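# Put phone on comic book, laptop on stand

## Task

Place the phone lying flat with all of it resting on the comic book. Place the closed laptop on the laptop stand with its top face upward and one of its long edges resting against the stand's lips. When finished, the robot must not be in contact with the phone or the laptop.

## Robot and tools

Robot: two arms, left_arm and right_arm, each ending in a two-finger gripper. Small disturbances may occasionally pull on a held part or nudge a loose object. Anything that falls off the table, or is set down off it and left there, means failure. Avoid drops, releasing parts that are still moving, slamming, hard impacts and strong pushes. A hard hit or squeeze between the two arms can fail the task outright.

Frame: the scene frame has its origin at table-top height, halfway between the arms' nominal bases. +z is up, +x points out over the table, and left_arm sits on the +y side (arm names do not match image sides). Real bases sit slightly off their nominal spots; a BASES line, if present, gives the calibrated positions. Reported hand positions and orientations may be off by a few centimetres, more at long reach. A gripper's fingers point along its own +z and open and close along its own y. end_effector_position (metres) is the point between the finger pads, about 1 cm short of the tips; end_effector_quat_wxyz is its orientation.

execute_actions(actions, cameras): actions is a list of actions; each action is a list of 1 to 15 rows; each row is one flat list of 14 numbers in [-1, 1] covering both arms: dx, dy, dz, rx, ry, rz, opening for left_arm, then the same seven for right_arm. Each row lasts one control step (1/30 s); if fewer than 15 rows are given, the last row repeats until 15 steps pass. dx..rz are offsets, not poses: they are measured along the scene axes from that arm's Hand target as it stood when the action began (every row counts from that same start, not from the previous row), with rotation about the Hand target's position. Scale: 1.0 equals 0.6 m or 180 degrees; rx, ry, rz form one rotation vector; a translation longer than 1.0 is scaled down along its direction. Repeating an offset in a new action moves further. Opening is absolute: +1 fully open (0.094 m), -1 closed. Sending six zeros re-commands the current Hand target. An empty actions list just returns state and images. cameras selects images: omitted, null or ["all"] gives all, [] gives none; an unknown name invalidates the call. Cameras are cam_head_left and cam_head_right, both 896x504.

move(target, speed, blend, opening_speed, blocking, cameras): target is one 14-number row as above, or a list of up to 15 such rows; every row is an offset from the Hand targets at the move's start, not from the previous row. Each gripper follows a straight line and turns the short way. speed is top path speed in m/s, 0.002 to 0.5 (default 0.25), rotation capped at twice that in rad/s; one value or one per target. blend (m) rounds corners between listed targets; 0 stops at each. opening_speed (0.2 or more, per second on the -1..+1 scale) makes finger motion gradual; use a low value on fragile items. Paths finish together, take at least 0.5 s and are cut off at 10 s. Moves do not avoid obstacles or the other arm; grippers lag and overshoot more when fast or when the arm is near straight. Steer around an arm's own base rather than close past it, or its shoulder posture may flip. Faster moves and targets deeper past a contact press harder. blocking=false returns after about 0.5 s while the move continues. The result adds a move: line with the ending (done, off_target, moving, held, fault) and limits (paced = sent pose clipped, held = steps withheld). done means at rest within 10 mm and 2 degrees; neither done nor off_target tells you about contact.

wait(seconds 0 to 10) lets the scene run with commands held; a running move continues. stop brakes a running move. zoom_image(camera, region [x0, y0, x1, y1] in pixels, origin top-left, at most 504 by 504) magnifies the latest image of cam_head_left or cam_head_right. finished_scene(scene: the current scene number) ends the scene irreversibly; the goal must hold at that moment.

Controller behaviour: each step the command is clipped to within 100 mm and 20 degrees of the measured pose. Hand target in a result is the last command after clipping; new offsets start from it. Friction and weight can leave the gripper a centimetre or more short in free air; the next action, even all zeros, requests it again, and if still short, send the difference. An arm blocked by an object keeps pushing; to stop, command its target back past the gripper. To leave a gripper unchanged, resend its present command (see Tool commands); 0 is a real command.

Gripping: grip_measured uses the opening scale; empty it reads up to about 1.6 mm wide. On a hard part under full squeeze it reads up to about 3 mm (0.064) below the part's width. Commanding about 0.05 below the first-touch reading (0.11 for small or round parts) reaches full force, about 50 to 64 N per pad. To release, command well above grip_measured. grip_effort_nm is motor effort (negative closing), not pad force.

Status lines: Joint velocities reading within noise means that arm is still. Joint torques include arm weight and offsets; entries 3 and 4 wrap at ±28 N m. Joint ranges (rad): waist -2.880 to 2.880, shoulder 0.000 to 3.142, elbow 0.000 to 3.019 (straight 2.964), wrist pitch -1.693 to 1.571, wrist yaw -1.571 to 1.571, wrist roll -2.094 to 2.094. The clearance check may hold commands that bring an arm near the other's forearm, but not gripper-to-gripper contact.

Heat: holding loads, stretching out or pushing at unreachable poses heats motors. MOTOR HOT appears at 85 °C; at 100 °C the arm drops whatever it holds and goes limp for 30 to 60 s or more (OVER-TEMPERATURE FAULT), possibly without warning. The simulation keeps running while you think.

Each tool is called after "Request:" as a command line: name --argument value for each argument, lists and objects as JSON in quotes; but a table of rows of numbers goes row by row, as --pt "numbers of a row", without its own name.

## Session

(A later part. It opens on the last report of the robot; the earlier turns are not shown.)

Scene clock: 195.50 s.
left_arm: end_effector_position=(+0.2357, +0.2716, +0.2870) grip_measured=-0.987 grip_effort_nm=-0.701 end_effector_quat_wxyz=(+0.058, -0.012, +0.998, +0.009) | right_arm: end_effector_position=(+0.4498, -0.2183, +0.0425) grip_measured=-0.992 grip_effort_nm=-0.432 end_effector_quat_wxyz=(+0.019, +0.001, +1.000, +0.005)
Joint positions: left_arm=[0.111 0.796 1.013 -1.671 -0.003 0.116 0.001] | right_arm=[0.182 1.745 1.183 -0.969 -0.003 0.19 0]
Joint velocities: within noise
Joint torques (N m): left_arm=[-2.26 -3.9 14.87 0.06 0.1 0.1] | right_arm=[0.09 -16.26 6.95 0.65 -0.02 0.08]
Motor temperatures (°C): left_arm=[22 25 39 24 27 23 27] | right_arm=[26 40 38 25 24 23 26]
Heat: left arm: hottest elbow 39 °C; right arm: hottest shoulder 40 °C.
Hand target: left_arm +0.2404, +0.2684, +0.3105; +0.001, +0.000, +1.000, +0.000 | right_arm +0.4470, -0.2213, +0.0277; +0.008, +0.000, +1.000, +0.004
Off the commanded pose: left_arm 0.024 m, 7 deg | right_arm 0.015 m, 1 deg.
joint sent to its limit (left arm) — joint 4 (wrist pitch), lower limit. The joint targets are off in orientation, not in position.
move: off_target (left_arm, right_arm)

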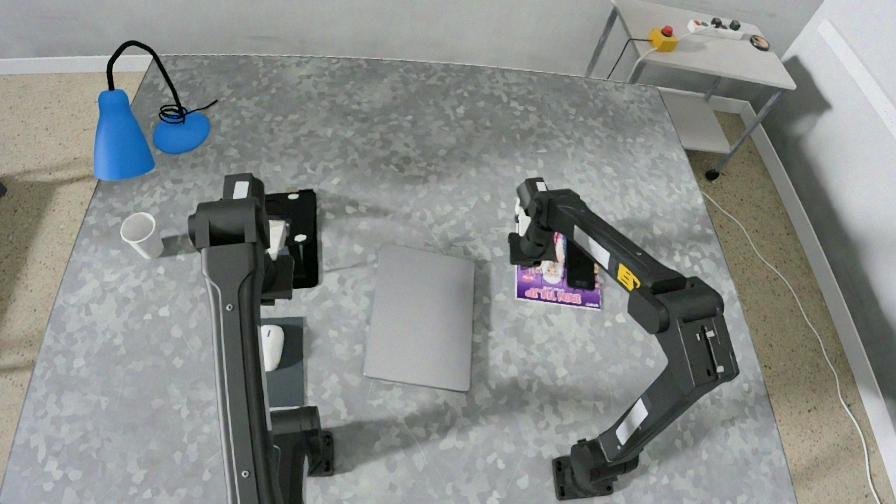

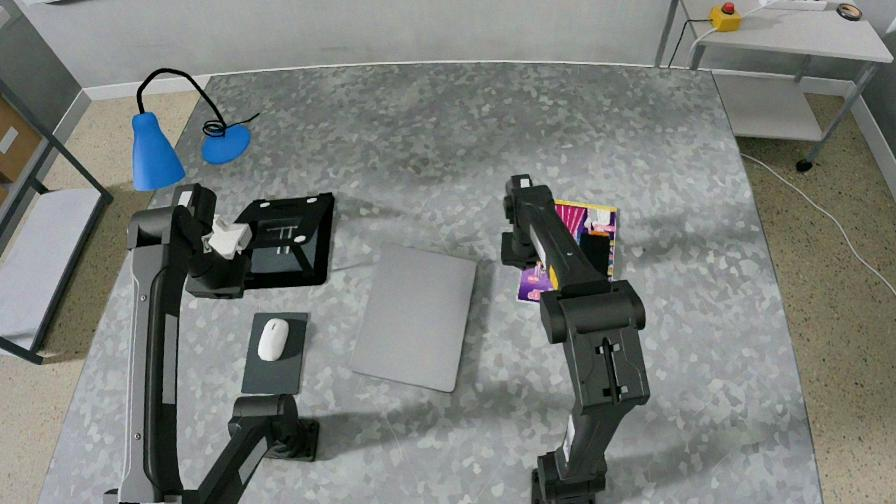

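Request:
move --pt "0 0 0 0 0 0 -1 -0.01 0.07 0 0 0 0 -1" --pt "0 0 0 0 0 0 -1 -0.01 0.07 -0.04 0 0 0 -1" --speed 0.06

Request:
zoom_image --camera "cam_head_left" --region '[340, 220, 540, 400]'

Scene clock: 201.57 s.
left_arm: end_effector_position=(+0.2357, +0.2716, +0.2870) grip_measured=-0.987 grip_effort_nm=-0.696 end_effector_quat_wxyz=(+0.058, -0.012, +0.998, +0.009) | right_arm: end_effector_position=(+0.4478, -0.1827, +0.0219) grip_measured=-0.992 grip_effort_nm=-0.427 end_effector_quat_wxyz=(+0.023, +0.001, +1.000, +0.008)
Joint positions: left_arm=[0.111 0.796 1.013 -1.671 -0.003 0.116 0.001] | right_arm=[0.254 1.784 1.174 -0.913 -0.003 0.262 0]
Joint velocities: within noise
Joint torques (N m): left_arm=[-2.14 -4.07 14.84 0.23 0.11 0.09] | right_arm=[1.32 -16.5 6.26 0.61 0.05 0.21]
Motor temperatures (°C): left_arm=[22 25 39 24 27 23 27] | right_arm=[26 40 38 25 24 23 26]
Heat: left arm: hottest elbow 39 °C; right arm: hottest shoulder 40 °C.
Hand target: left_arm +0.2404, +0.2685, +0.3105; +0.001, +0.000, +1.000, +0.000 | right_arm +0.4411, -0.1794, +0.0038; +0.008, +0.000, +1.000, +0.004
Off the commanded pose: left_arm 0.024 m, 7 deg | right_arm 0.020 m, 2 deg.
joint sent to its limit (left arm) — joint 4 (wrist pitch), lower limit. The joint targets are off in orientation, not in position.
move: off_target (left_arm, right_arm)

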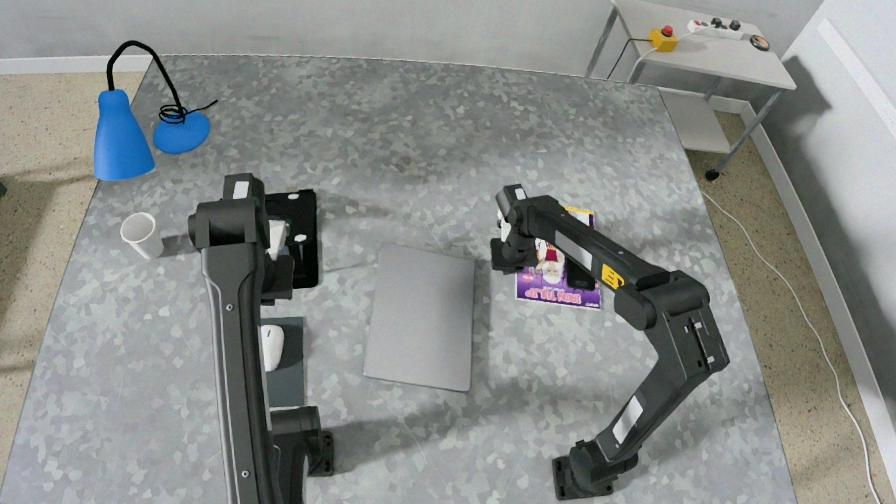

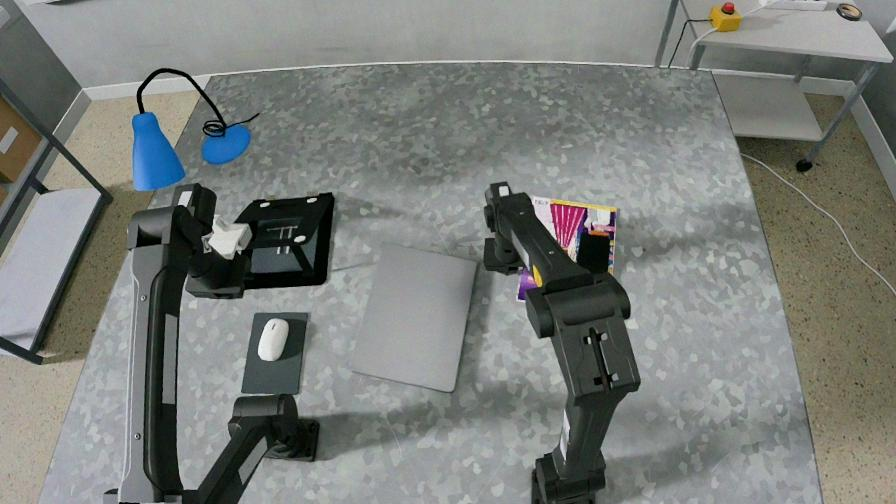

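Scaled by 2.520.

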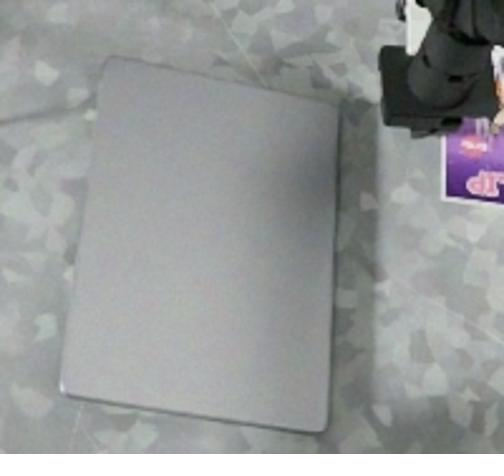

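Request:
move --target '[0,0,0,0,0,0,-1,-0.01,0.24,0.005,0,0,0,-1]' --speed 0.07

Request:
zoom_image --camera "cam_head_left" --region '[300, 220, 500, 400]'

Scene clock: 206.90 s.
left_arm: end_effector_position=(+0.2357, +0.2716, +0.2870) grip_measured=-0.987 grip_effort_nm=-0.696 end_effector_quat_wxyz=(+0.058, -0.012, +0.998, +0.009) | right_arm: end_effector_position=(+0.4313, -0.0602, +0.0136) grip_measured=-0.992 grip_effort_nm=-0.437 end_effector_quat_wxyz=(+0.014, +0.011, +1.000, -0.001)
Joint positions: left_arm=[0.111 0.796 1.013 -1.671 -0.002 0.116 0.001] | right_arm=[0.497 1.874 1.286 -0.959 0.015 0.524 0]
Joint velocities: within noise
Joint torques (N m): left_arm=[-2.14 -3.49 14.95 0.06 0.07 0.09] | right_arm=[2.9 -17.03 10.76 -0.17 -0.41 0.27]
Motor temperatures (°C): left_arm=[22 25 39 24 27 23 27] | right_arm=[26 39 38 25 24 23 26]
Heat: left arm: hottest elbow 39 °C; right arm: hottest shoulder 39 °C.
Hand target: left_arm +0.2404, +0.2684, +0.3105; +0.001, +0.000, +1.000, +0.000 | right_arm +0.4349, -0.0352, +0.0066; +0.008, +0.000, +1.000, +0.004
Off the commanded pose: left_arm 0.024 m, 7 deg | right_arm 0.026 m, 2 deg.
joint sent to its limit (left arm) — joint 4 (wrist pitch), lower limit. The joint targets are off in orientation, not in position.
move: off_target (left_arm, right_arm)

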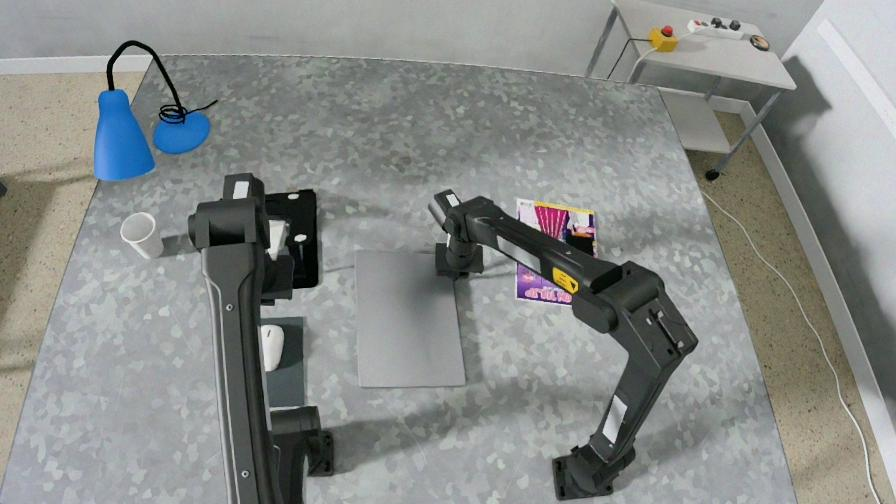

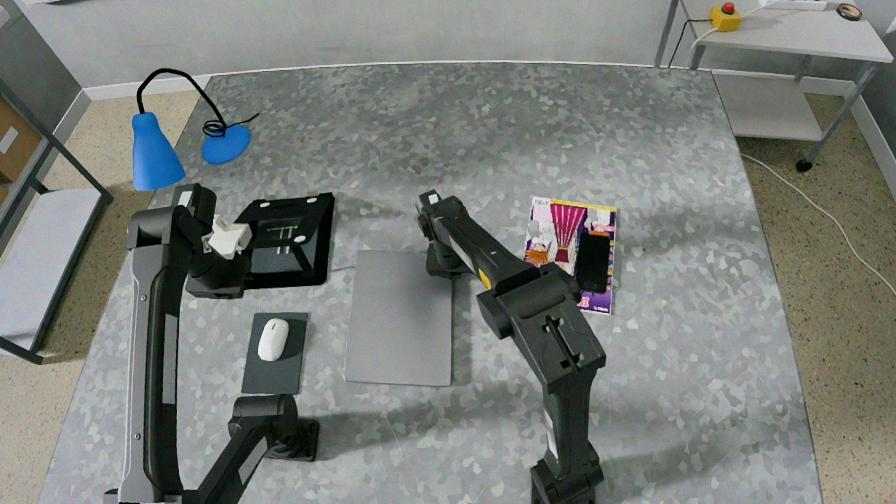

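Scaled by 2.520.

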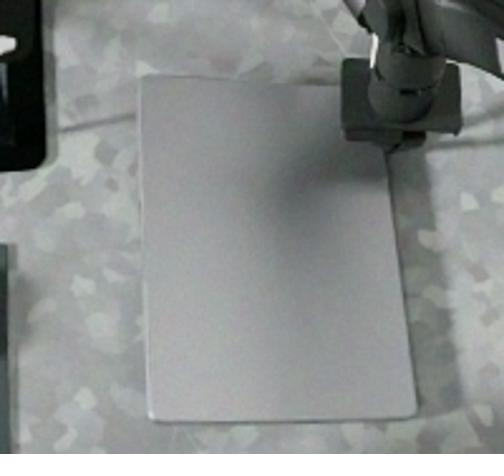

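Request:
move --target '[0,0,0,0,0,0,-1,-0.06,0.2,0.005,0,0,0,-1]' --speed 0.07

Request:
zoom_image --camera "cam_head_left" --region '[300, 220, 500, 400]'

Scene clock: 213.07 s.
left_arm: end_effector_position=(+0.2357, +0.2716, +0.2870) grip_measured=-0.987 grip_effort_nm=-0.691 end_effector_quat_wxyz=(+0.058, -0.012, +0.998, +0.009) | right_arm: end_effector_position=(+0.4011, +0.0574, +0.0164) grip_measured=-0.992 grip_effort_nm=-0.427 end_effector_quat_wxyz=(+0.014, +0.012, +1.000, -0.001)
Joint positions: left_arm=[0.111 0.796 1.013 -1.671 -0.002 0.116 0.001] | right_arm=[0.708 1.966 1.44 -1.026 0.02 0.737 0]
Joint velocities: within noise
Joint torques (N m): left_arm=[-2.73 -3.9 14.89 0.24 0.11 0.08] | right_arm=[2.9 -19.08 11.29 -0.09 -0.42 0.21]
Motor temperatures (°C): left_arm=[22 25 39 24 27 23 27] | right_arm=[26 39 38 25 24 23 26]
Heat: left arm: hottest elbow 39 °C; right arm: hottest shoulder 39 °C.
Hand target: left_arm +0.2404, +0.2684, +0.3105; +0.001, +0.000, +1.000, +0.000 | right_arm +0.3990, +0.0847, +0.0098; +0.008, +0.000, +1.000, +0.004
Off the commanded pose: left_arm 0.024 m, 7 deg | right_arm 0.028 m, 2 deg.
joint sent to its limit (left arm) — joint 4 (wrist pitch), lower limit. The joint targets are off in orientation, not in position.
move: off_target (left_arm, right_arm)

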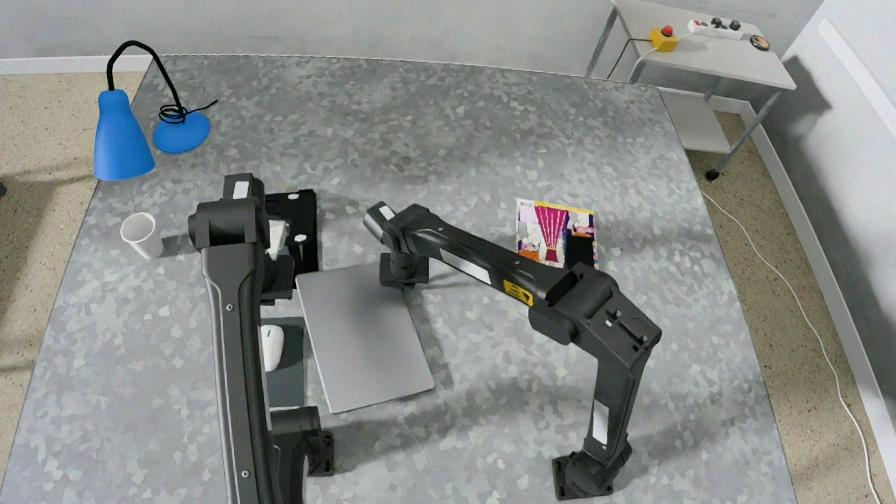

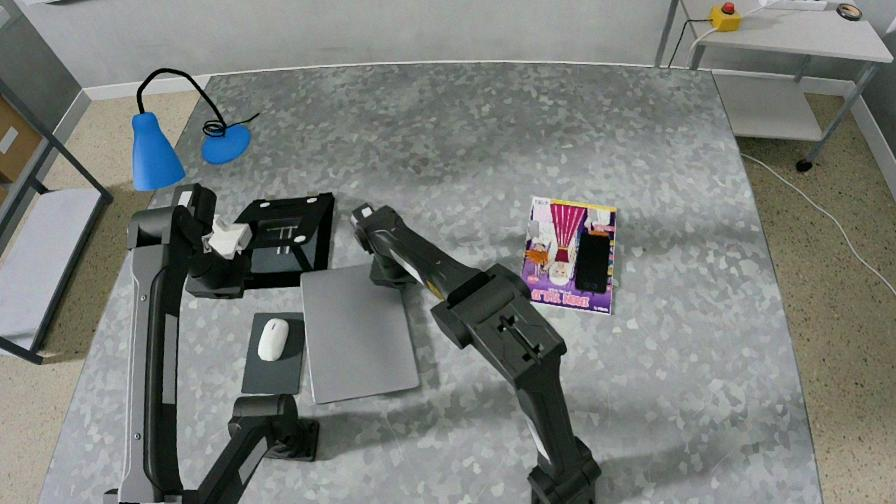

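Scaled by 2.520.

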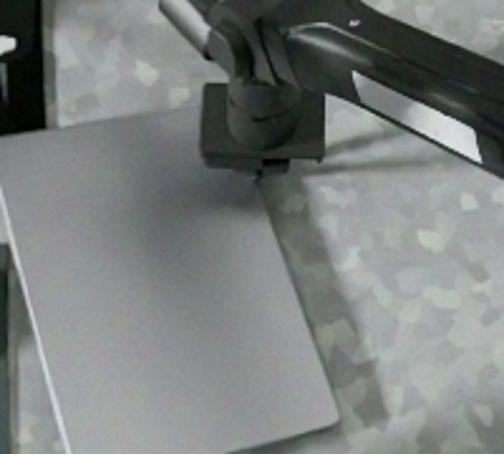

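Request:
move --pt "0 0 0 0 0 0 -1 0 -0.06 0.0 0 0 0 -1" --pt "0 0 0 0 0 0 -1 0 -0.06 0.18 0 0 0 -1" --pt "0 0 0 0 0 0 -1 -0.45 -0.2 0.16 0 0 0 -1" --pt "0 0 0 0 0 0 -1 -0.45 -0.2 0.01 0 0 0 -1" --speed 0.15

Request:
zoom_image --camera "cam_head_left" --region '[280, 250, 480, 430]'

Scene clock: 224.20 s.
left_arm: end_effector_position=(+0.2357, +0.2716, +0.2870) grip_measured=-0.987 grip_effort_nm=-0.696 end_effector_quat_wxyz=(+0.058, -0.012, +0.998, +0.009) | right_arm: end_effector_position=(+0.1336, -0.0336, +0.0248) grip_measured=-0.992 grip_effort_nm=-0.427 end_effector_quat_wxyz=(+0.012, +0.002, +1.000, +0.013)
Joint positions: left_arm=[0.111 0.796 1.013 -1.671 -0.002 0.116 0.001] | right_arm=[1.039 1.385 0.689 -0.842 0.008 1.047 0]
Joint velocities: within noise
Joint torques (N m): left_arm=[-2.84 -4.01 15.16 0.31 0.1 0.09] | right_arm=[1.38 -9 6.04 0.62 0.16 0.22]
Motor temperatures (°C): left_arm=[22 25 39 24 27 23 27] | right_arm=[26 39 40 25 24 23 26]
Heat: left arm: hottest elbow 39 °C; right arm: hottest elbow 40 °C.
Hand target: left_arm +0.2404, +0.2684, +0.3105; +0.001, +0.000, +1.000, +0.000 | right_arm +0.1290, -0.0352, +0.0158; +0.008, +0.000, +1.000, +0.004
Off the commanded pose: left_arm 0.024 m, 7 deg | right_arm 0.010 m, 1 deg.
joint sent to its limit (left arm) — joint 4 (wrist pitch), lower limit. The joint targets are off in orientation, not in position.
move: off_target (left_arm)

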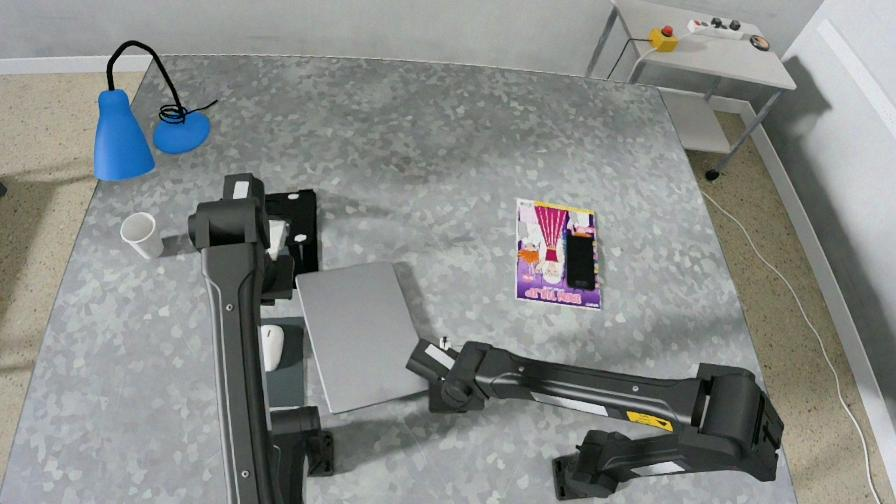

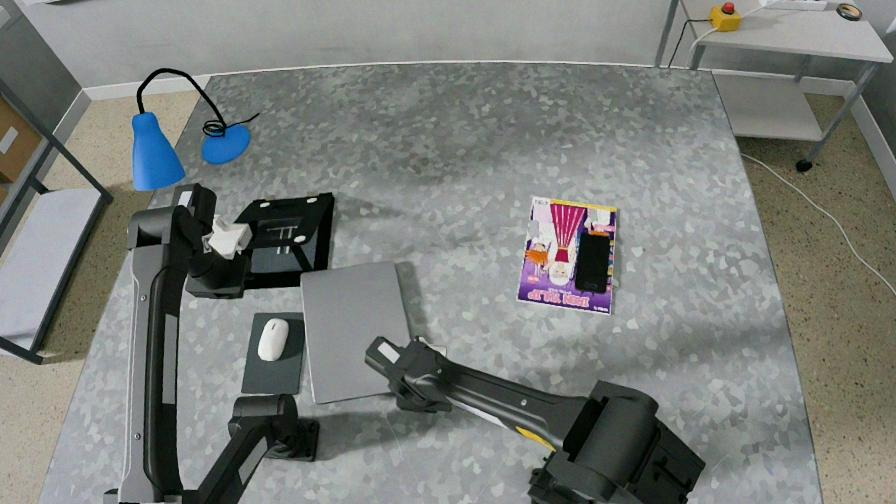

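Scaled by 2.520.

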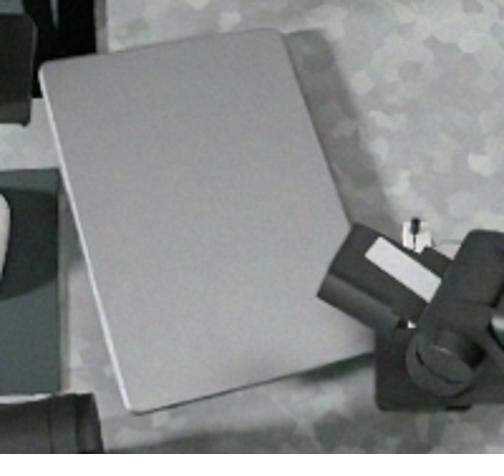

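Request:
move --target '[0,0,0,0,0,0,-1,0,0.06,0.005,0,0,0,-1]' --speed 0.1

Request:
zoom_image --camera "cam_head_left" --region '[180, 170, 620, 470]'

Scene clock: 239.27 s.
left_arm: end_effector_position=(+0.2357, +0.2716, +0.2870) grip_measured=-0.987 grip_effort_nm=-0.701 end_effector_quat_wxyz=(+0.058, -0.012, +0.998, +0.009) | right_arm: end_effector_position=(+0.1237, -0.0180, +0.0139) grip_measured=-0.992 grip_effort_nm=-0.427 end_effector_quat_wxyz=(+0.004, +0.002, +1.000, -0.003)
Joint positions: left_arm=[0.111 0.796 1.013 -1.671 -0.002 0.116 0.001] | right_arm=[1.089 1.453 0.723 -0.843 0.009 1.099 0]
Joint velocities: within noise
Joint torques (N m): left_arm=[-3.08 -3.78 14.94 0.27 0.06 0.15] | right_arm=[1.44 -9.7 9.54 0.02 0.15 0.21]
Motor temperatures (°C): left_arm=[22 25 40 24 27 23 27] | right_arm=[26 38 39 25 24 23 26]
Heat: left arm: hottest elbow 40 °C; right arm: hottest elbow 39 °C.
Hand target: left_arm +0.2404, +0.2684, +0.3105; +0.001, +0.000, +1.000, +0.000 | right_arm +0.1290, +0.0008, +0.0187; +0.008, +0.000, +1.000, +0.004
Off the commanded pose: left_arm 0.024 m, 7 deg | right_arm 0.020 m, 1 deg.
joint sent to its limit (left arm) — joint 4 (wrist pitch), lower limit. The joint targets are off in orientation, not in position.
move: off_target (left_arm, right_arm)

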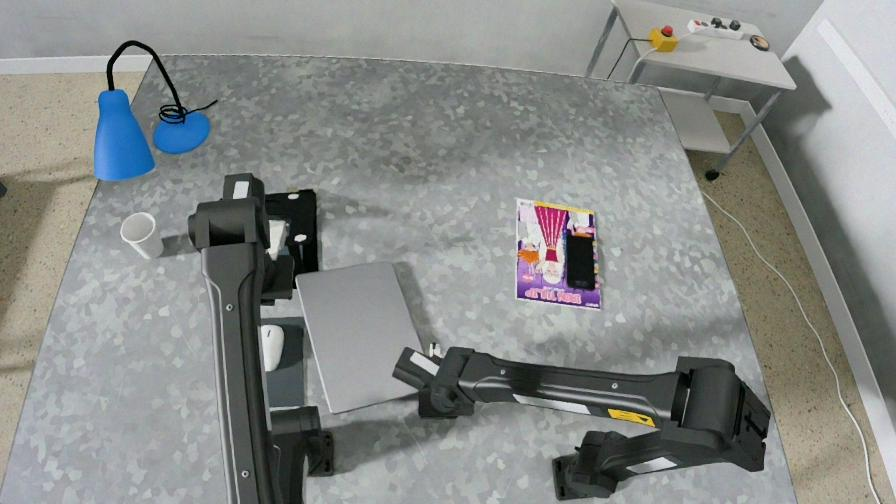

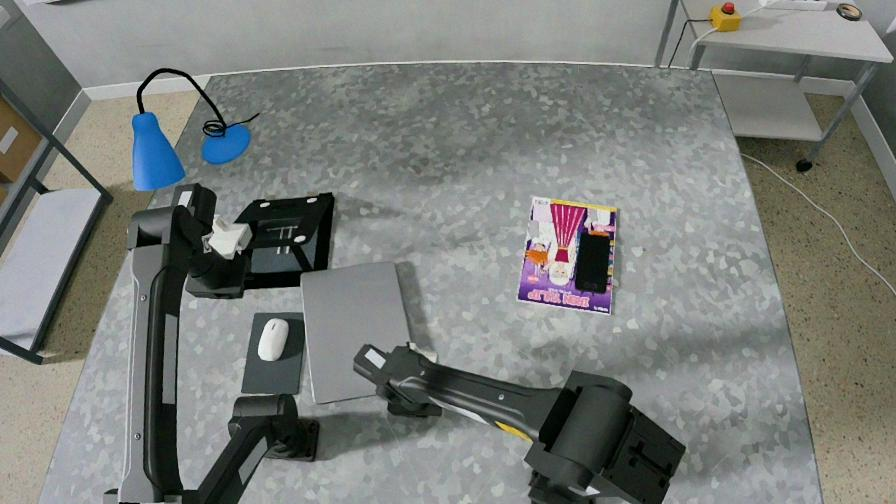

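Scaled by 1.145.

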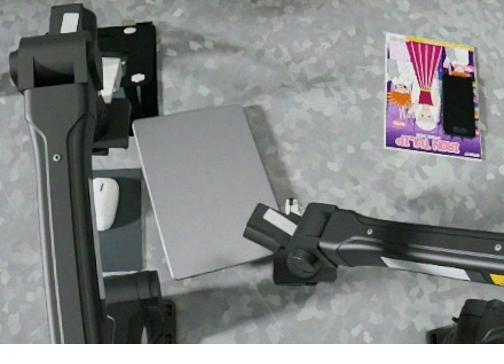

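Request:
move --target '[0,0,0,0,0,0,-1,0.2,0,0,0,0,0,-1]' --speed 0.08

Scene clock: 244.60 s.
left_arm: end_effector_position=(+0.2357, +0.2716, +0.2870) grip_measured=-0.987 grip_effort_nm=-0.696 end_effector_quat_wxyz=(+0.058, -0.012, +0.998, +0.009) | right_arm: end_effector_position=(+0.2343, -0.0106, +0.0156) grip_measured=-0.992 grip_effort_nm=-0.427 end_effector_quat_wxyz=(+0.006, -0.001, +1.000, +0.000)
Joint positions: left_arm=[0.111 0.796 1.013 -1.671 -0.002 0.116 0.001] | right_arm=[0.849 1.606 0.909 -0.865 0.009 0.853 0]
Joint velocities: within noise
Joint torques (N m): left_arm=[-2.84 -4.13 14.9 0.2 0.11 0.12] | right_arm=[-0.21 -12.75 10.17 -0.2 0.02 0.08]
Motor temperatures (°C): left_arm=[22 25 40 24 27 23 27] | right_arm=[26 38 40 25 24 23 26]
Heat: left arm: hottest elbow 40 °C; right arm: hottest elbow 40 °C.
Hand target: left_arm +0.2404, +0.2684, +0.3105; +0.001, +0.000, +1.000, +0.000 | right_arm +0.2491, +0.0008, +0.0188; +0.008, +0.000, +1.000, +0.004
Off the commanded pose: left_arm 0.024 m, 7 deg | right_arm 0.019 m, 1 deg.
joint sent to its limit (left arm) — joint 4 (wrist pitch), lower limit. The joint targets are off in orientation, not in position.
move: off_target (left_arm, right_arm)

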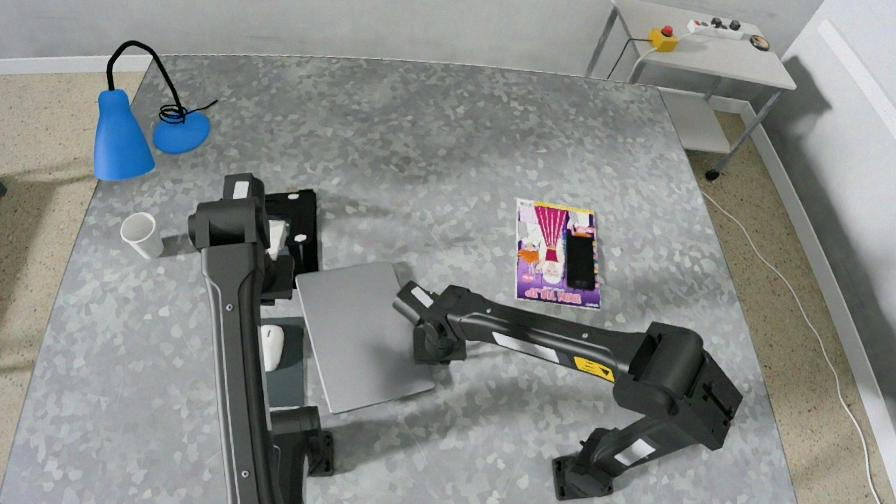

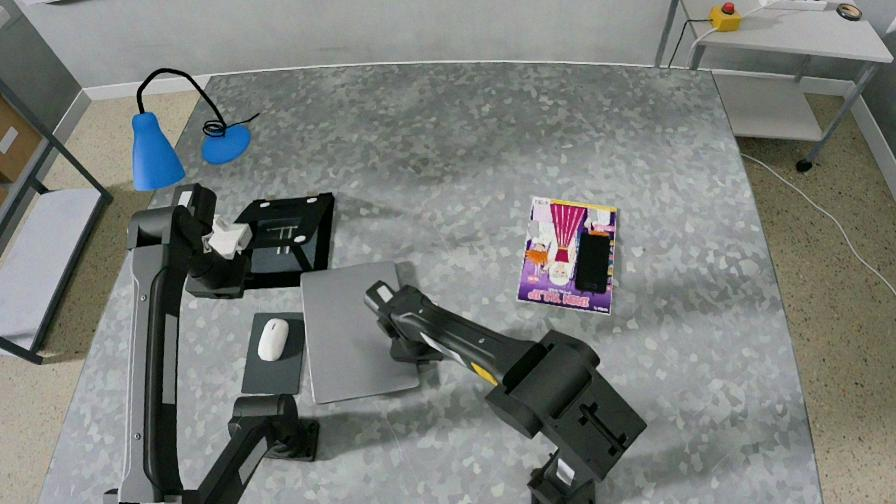

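Request:
move --pt "0 0 0 0 0 0 -1 -0.05 -0.12 0 0 0 0 -1" --pt "0 0 0 0 0 0 -1 -0.28 -0.1 0 0 0 0 -1" --pt "0 0 0 0 0 0 -1 -0.29 0.06 0 0 0 0 -1" --pt "0 0 0 0 0 0 -1 -0.1 0.06 0 0 0 0 -1" --speed 0.15 --blend 0.01

Scene clock: 252.80 s.
left_arm: end_effector_position=(+0.2357, +0.2716, +0.2870) grip_measured=-0.987 grip_effort_nm=-0.696 end_effector_quat_wxyz=(+0.058, -0.012, +0.998, +0.009) | right_arm: end_effector_position=(+0.1647, +0.0132, +0.0152) grip_measured=-0.992 grip_effort_nm=-0.432 end_effector_quat_wxyz=(-0.004, -0.005, +1.000, -0.012)
Joint positions: left_arm=[0.111 0.796 1.013 -1.671 -0.002 0.116 0.001] | right_arm=[1.029 1.576 0.869 -0.889 0.005 1.025 0]
Joint velocities: within noise
Joint torques (N m): left_arm=[-2.61 -3.84 14.93 0.18 0.09 0.08] | right_arm=[-0.85 -10.93 11.23 0.5 0.27 0.04]
Motor temperatures (°C): left_arm=[22 25 40 24 27 23 27] | right_arm=[26 37 40 25 24 23 26]
Heat: left arm: hottest elbow 40 °C; right arm: hottest elbow 40 °C.
Hand target: left_arm +0.2404, +0.2684, +0.3105; +0.001, +0.000, +1.000, +0.000 | right_arm +0.1890, +0.0367, +0.0187; +0.008, +0.000, +1.000, +0.004
Off the commanded pose: left_arm 0.024 m, 7 deg | right_arm 0.034 m, 2 deg.
joint sent to its limit (left arm) — joint 4 (wrist pitch), lower limit. The joint targets are off in orientation, not in position.
move: off_target (left_arm, right_arm)

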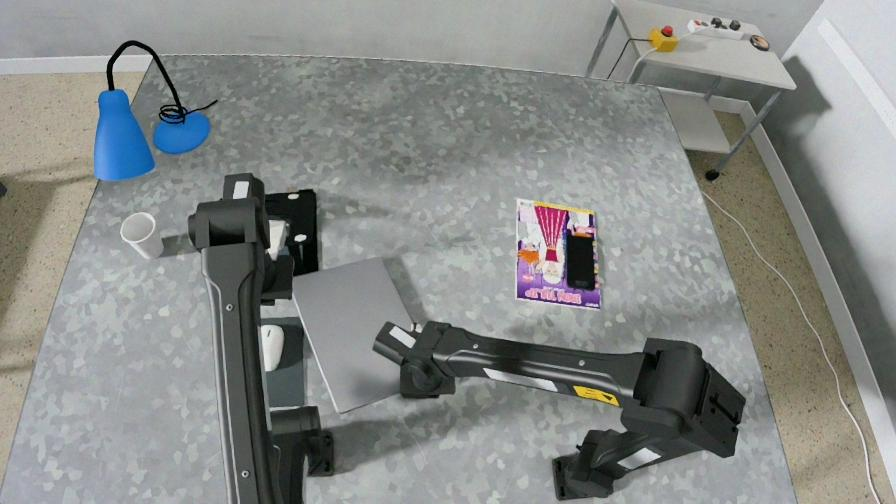

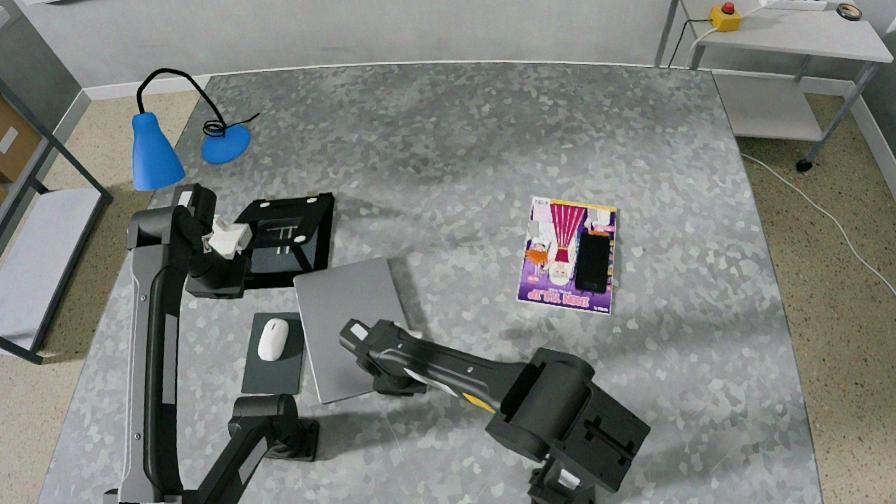

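Request:
move --target '[0,0,0,0,0,0,-1,0.12,0.01,0,0,0,0,-1]' --speed 0.08

Scene clock: 256.60 s.
left_arm: end_effector_position=(+0.2357, +0.2716, +0.2870) grip_measured=-0.987 grip_effort_nm=-0.696 end_effector_quat_wxyz=(+0.058, -0.012, +0.998, +0.009) | right_arm: end_effector_position=(+0.2323, +0.0145, +0.0158) grip_measured=-0.992 grip_effort_nm=-0.427 end_effector_quat_wxyz=(-0.009, +0.001, +1.000, -0.018)
Joint positions: left_arm=[0.111 0.796 1.013 -1.671 -0.002 0.116 0.001] | right_arm=[0.892 1.672 0.996 -0.934 0.009 0.899 0]
Joint velocities: within noise
Joint torques (N m): left_arm=[-2.49 -4.19 15.12 0.34 0.05 0.14] | right_arm=[-0.15 -12.45 12.18 0.99 0.08 0.06]
Motor temperatures (°C): left_arm=[22 25 40 24 27 23 27] | right_arm=[26 37 40 25 24 23 26]
Heat: left arm: hottest elbow 40 °C; right arm: hottest elbow 40 °C.
Hand target: left_arm +0.2404, +0.2684, +0.3105; +0.001, +0.000, +1.000, +0.000 | right_arm +0.2610, +0.0427, +0.0187; +0.008, +0.000, +1.000, +0.004
Off the commanded pose: left_arm 0.024 m, 7 deg | right_arm 0.040 m, 3 deg.
joint sent to its limit (left arm) — joint 4 (wrist pitch), lower limit. The joint targets are off in orientation, not in position.
move: off_target (left_arm, right_arm)

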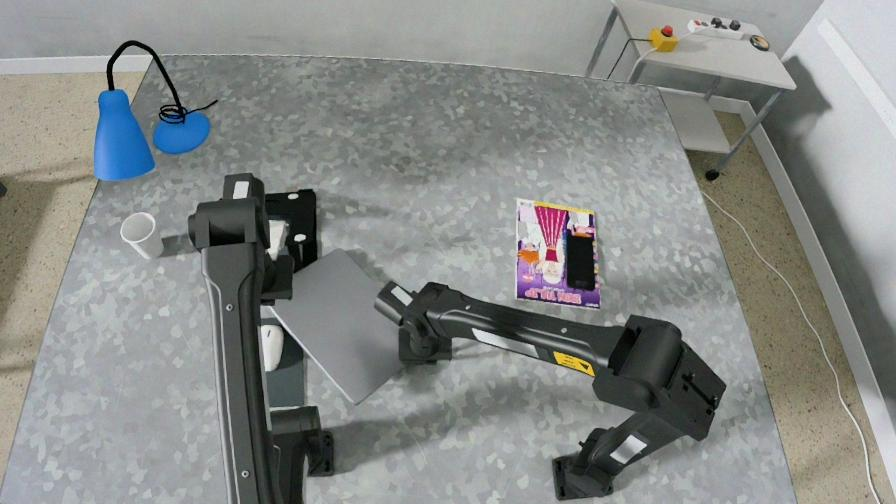

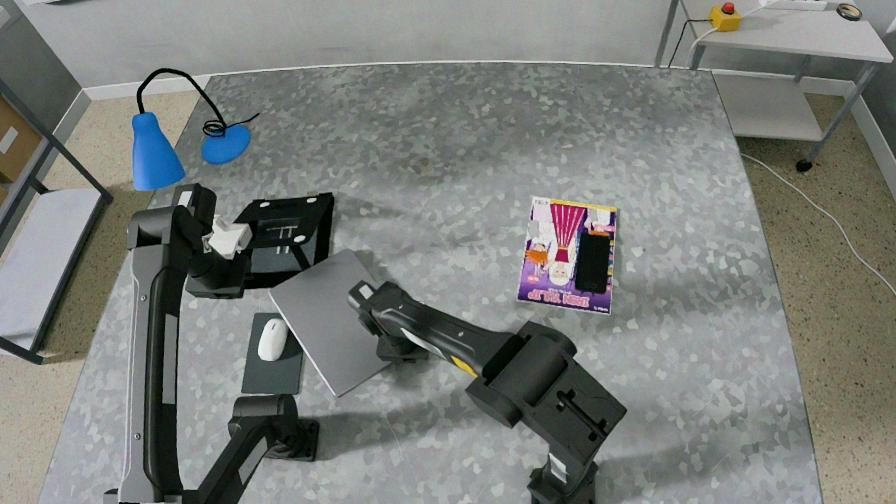

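Request:
move --target '[0,0,0,0,0,0,-1,0.09,-0.05,0,0,0,0,-1]' --speed 0.08

Request:
zoom_image --camera "cam_head_left" --region '[180, 170, 500, 430]'

Scene clock: 260.10 s.
left_arm: end_effector_position=(+0.2357, +0.2716, +0.2870) grip_measured=-0.987 grip_effort_nm=-0.701 end_effector_quat_wxyz=(+0.058, -0.012, +0.998, +0.009) | right_arm: end_effector_position=(+0.2868, -0.0074, +0.0139) grip_measured=-0.992 grip_effort_nm=-0.427 end_effector_quat_wxyz=(-0.008, +0.000, +1.000, -0.012)
Joint positions: left_arm=[0.111 0.796 1.013 -1.671 -0.002 0.116 0.001] | right_arm=[0.761 1.715 1.049 -0.934 0.006 0.767 0]
Joint velocities: within noise
Joint torques (N m): left_arm=[-2.9 -4.37 15.06 0.21 0.09 0.05] | right_arm=[-0.26 -14.1 11.86 0.49 0.09 0.04]
Motor temperatures (°C): left_arm=[22 25 40 24 27 23 27] | right_arm=[26 37 41 25 24 23 26]
Heat: left arm: hottest elbow 40 °C; right arm: hottest elbow 41 °C.
Hand target: left_arm +0.2404, +0.2684, +0.3105; +0.001, +0.000, +1.000, +0.000 | right_arm +0.3151, +0.0128, +0.0188; +0.008, +0.000, +1.000, +0.004
Off the commanded pose: left_arm 0.024 m, 7 deg | right_arm 0.035 m, 3 deg.
joint sent to its limit (left arm) — joint 4 (wrist pitch), lower limit. The joint targets are off in orientation, not in position.
move: off_target (left_arm, right_arm)

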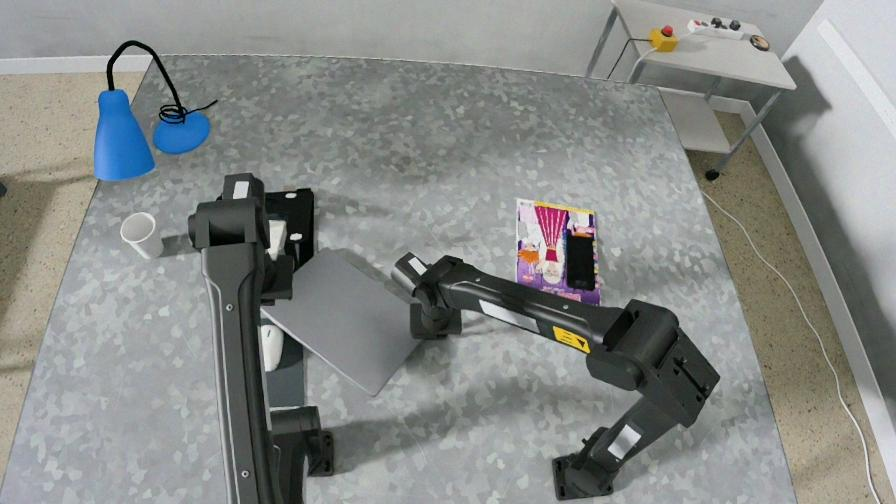

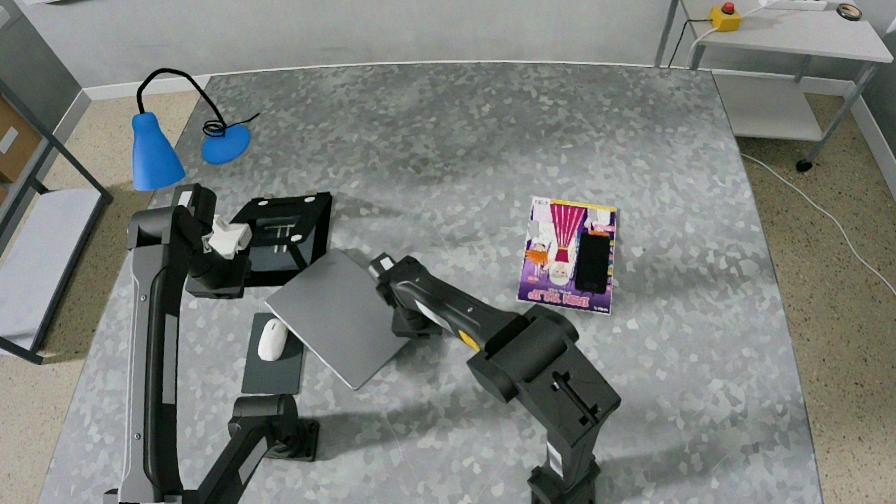

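Scaled by 1.575.

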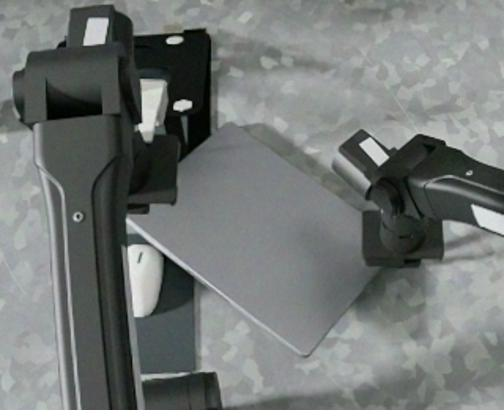

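Request:
move --pt "-0.08 -0.1 -0.2 0 0 0 -1 0 0 0 0 0 0 -1" --pt "-0.08 -0.1 -0.5 0 0 0 -1 0 0 0 0 0 0 -1" --pt "-0.05 -0.32 -0.5 0 0 0 -1 0 0 0 0 0 0 -1" --speed '[0.15,0.12,0.08]'

Request:
zoom_image --camera "cam_head_left" --region '[180, 170, 500, 430]'

Scene clock: 271.17 s.
left_arm: end_effector_position=(+0.1812, +0.1371, +0.0090) grip_measured=-0.987 grip_effort_nm=-0.676 end_effector_quat_wxyz=(-0.025, +0.005, +0.999, +0.024) | right_arm: end_effector_position=(+0.2958, -0.0027, +0.0176) grip_measured=-0.992 grip_effort_nm=-0.422 end_effector_quat_wxyz=(-0.002, +0.001, +1.000, -0.008)
Joint positions: left_arm=[-0.648 1.089 0.398 -0.949 -0.011 -0.61 0.001] | right_arm=[0.756 1.722 1.072 -0.934 0.008 0.764 0]
Joint velocities: within noise
Joint torques (N m): left_arm=[-0.85 -5.6 7.38 0.21 -0.03 0.14] | right_arm=[0.21 -14.8 10.56 0.54 -0.02 0.08]
Motor temperatures (°C): left_arm=[22 25 40 24 27 23 28] | right_arm=[26 37 42 25 24 23 26]
Heat: left arm: hottest elbow 40 °C; right arm: hottest elbow 42 °C.
Hand target: left_arm +0.1813, +0.1395, +0.0088; -0.025, +0.004, +0.999, +0.023 (not the last commanded pose) | right_arm +0.3149, +0.0129, +0.0188; +0.008, +0.000, +1.000, +0.004
Off the commanded pose: left_arm 0.067 m, 4 deg | right_arm 0.025 m, 2 deg.
move: held (left_arm; a check stopped the path), off_target (right_arm); path passed 2 of 3 targets; limits=held
pose unreachable (left arm): on one or more control steps of this call, first in action 0 (counted from 0), this arm could not follow its commanded pose, so it was not sent that pose on those steps. It may still have moved: this result reports where it is.
cause: moving toward the commanded pose would bring a part of the arm too close to another arm (this arm's wrist (the part past joint 4) and the right arm's wrist (the part past joint 4)).

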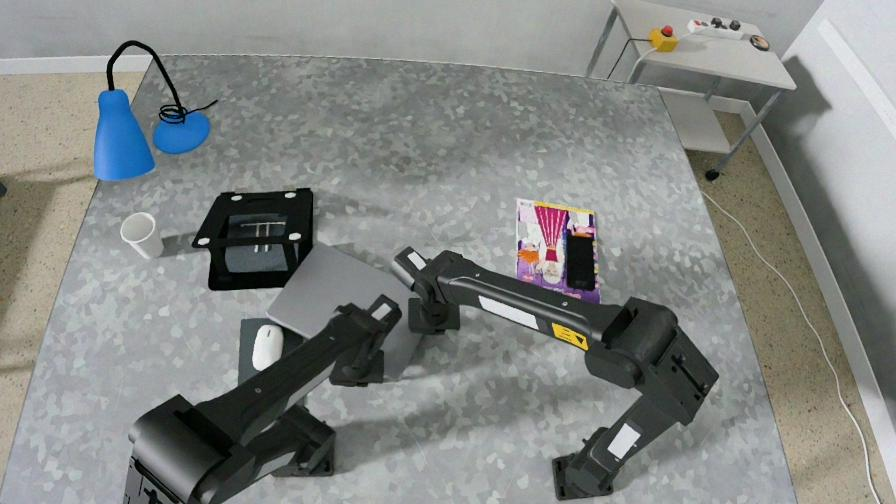

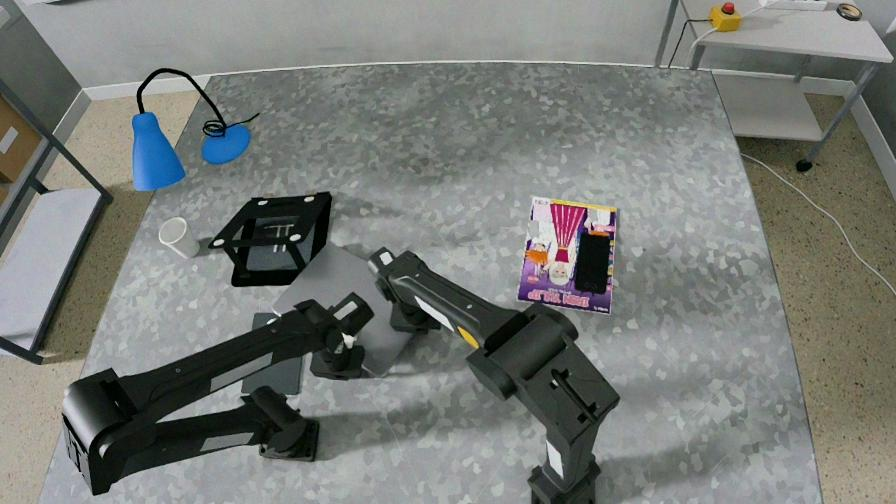

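Scaled by 1.575.

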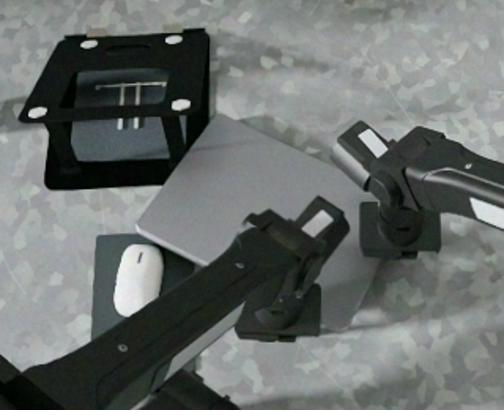

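Request:
move --pt "0 0 0 0 0 0 -1 0.05 -0.3 0 0 0 0 -1" --pt "-0.03 -0.22 0 0 0 0 -1 0.05 -0.3 0 0 0 0 -1" --speed '[0.15,0.08]'

Request:
zoom_image --camera "cam_head_left" --region '[180, 170, 500, 430]'

Scene clock: 277.03 s.
left_arm: end_effector_position=(+0.1543, +0.0336, +0.0090) grip_measured=-0.987 grip_effort_nm=-0.676 end_effector_quat_wxyz=(-0.036, -0.001, +0.998, +0.044) | right_arm: end_effector_position=(+0.3460, -0.1635, +0.0172) grip_measured=-0.992 grip_effort_nm=-0.427 end_effector_quat_wxyz=(+0.003, +0.000, +1.000, +0.001)
Joint positions: left_arm=[-1.053 1.315 0.563 -0.932 0.016 -1.025 0.001] | right_arm=[0.367 1.614 0.925 -0.876 0 0.372 0]
Joint velocities: within noise
Joint torques (N m): left_arm=[-2.84 -5.25 10.8 1.46 0.12 -0.08] | right_arm=[-0.03 -16.32 5.72 0.55 -0.01 0.09]
Motor temperatures (°C): left_arm=[22 25 40 24 27 23 28] | right_arm=[26 37 41 25 24 23 26]
Heat: left arm: hottest elbow 40 °C; right arm: hottest elbow 41 °C.
Hand target: left_arm +0.1632, +0.0077, +0.0087; -0.026, +0.004, +0.999, +0.023 | right_arm +0.3449, -0.1673, +0.0187; +0.008, +0.000, +1.000, +0.004
Off the commanded pose: left_arm 0.028 m, 3 deg | right_arm 0.004 m, 1 deg.
move: off_target (left_arm)

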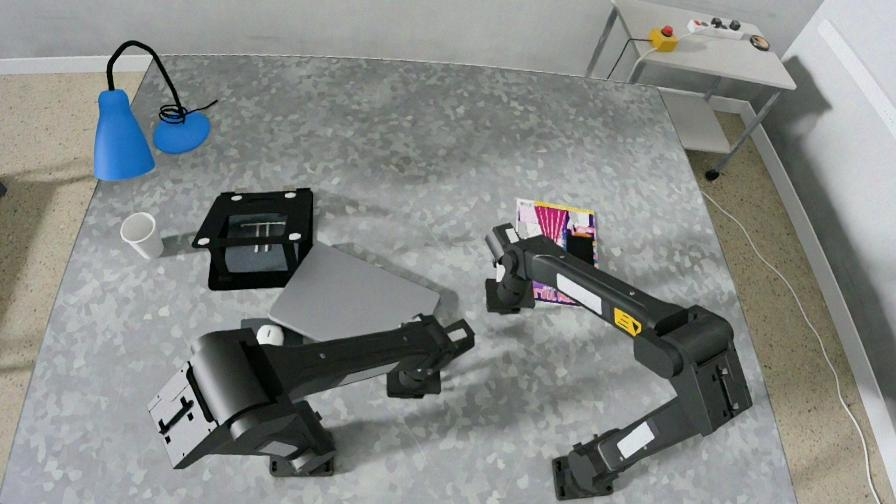

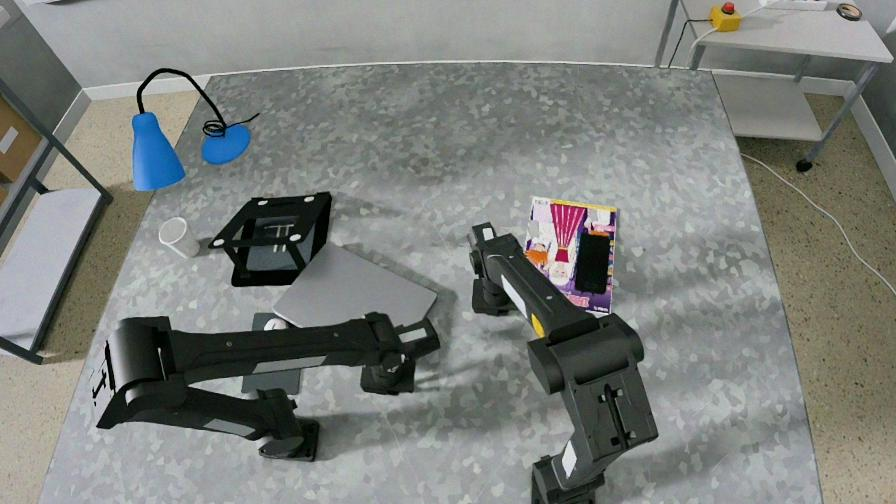

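Scaled by 1.575.

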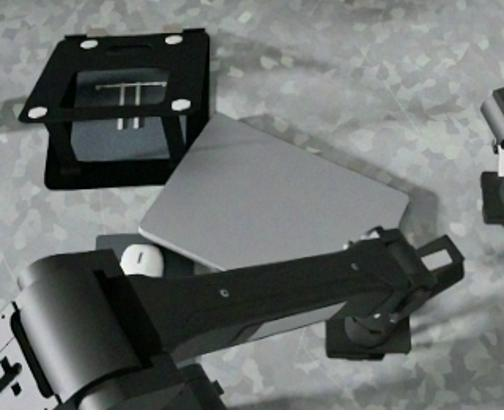

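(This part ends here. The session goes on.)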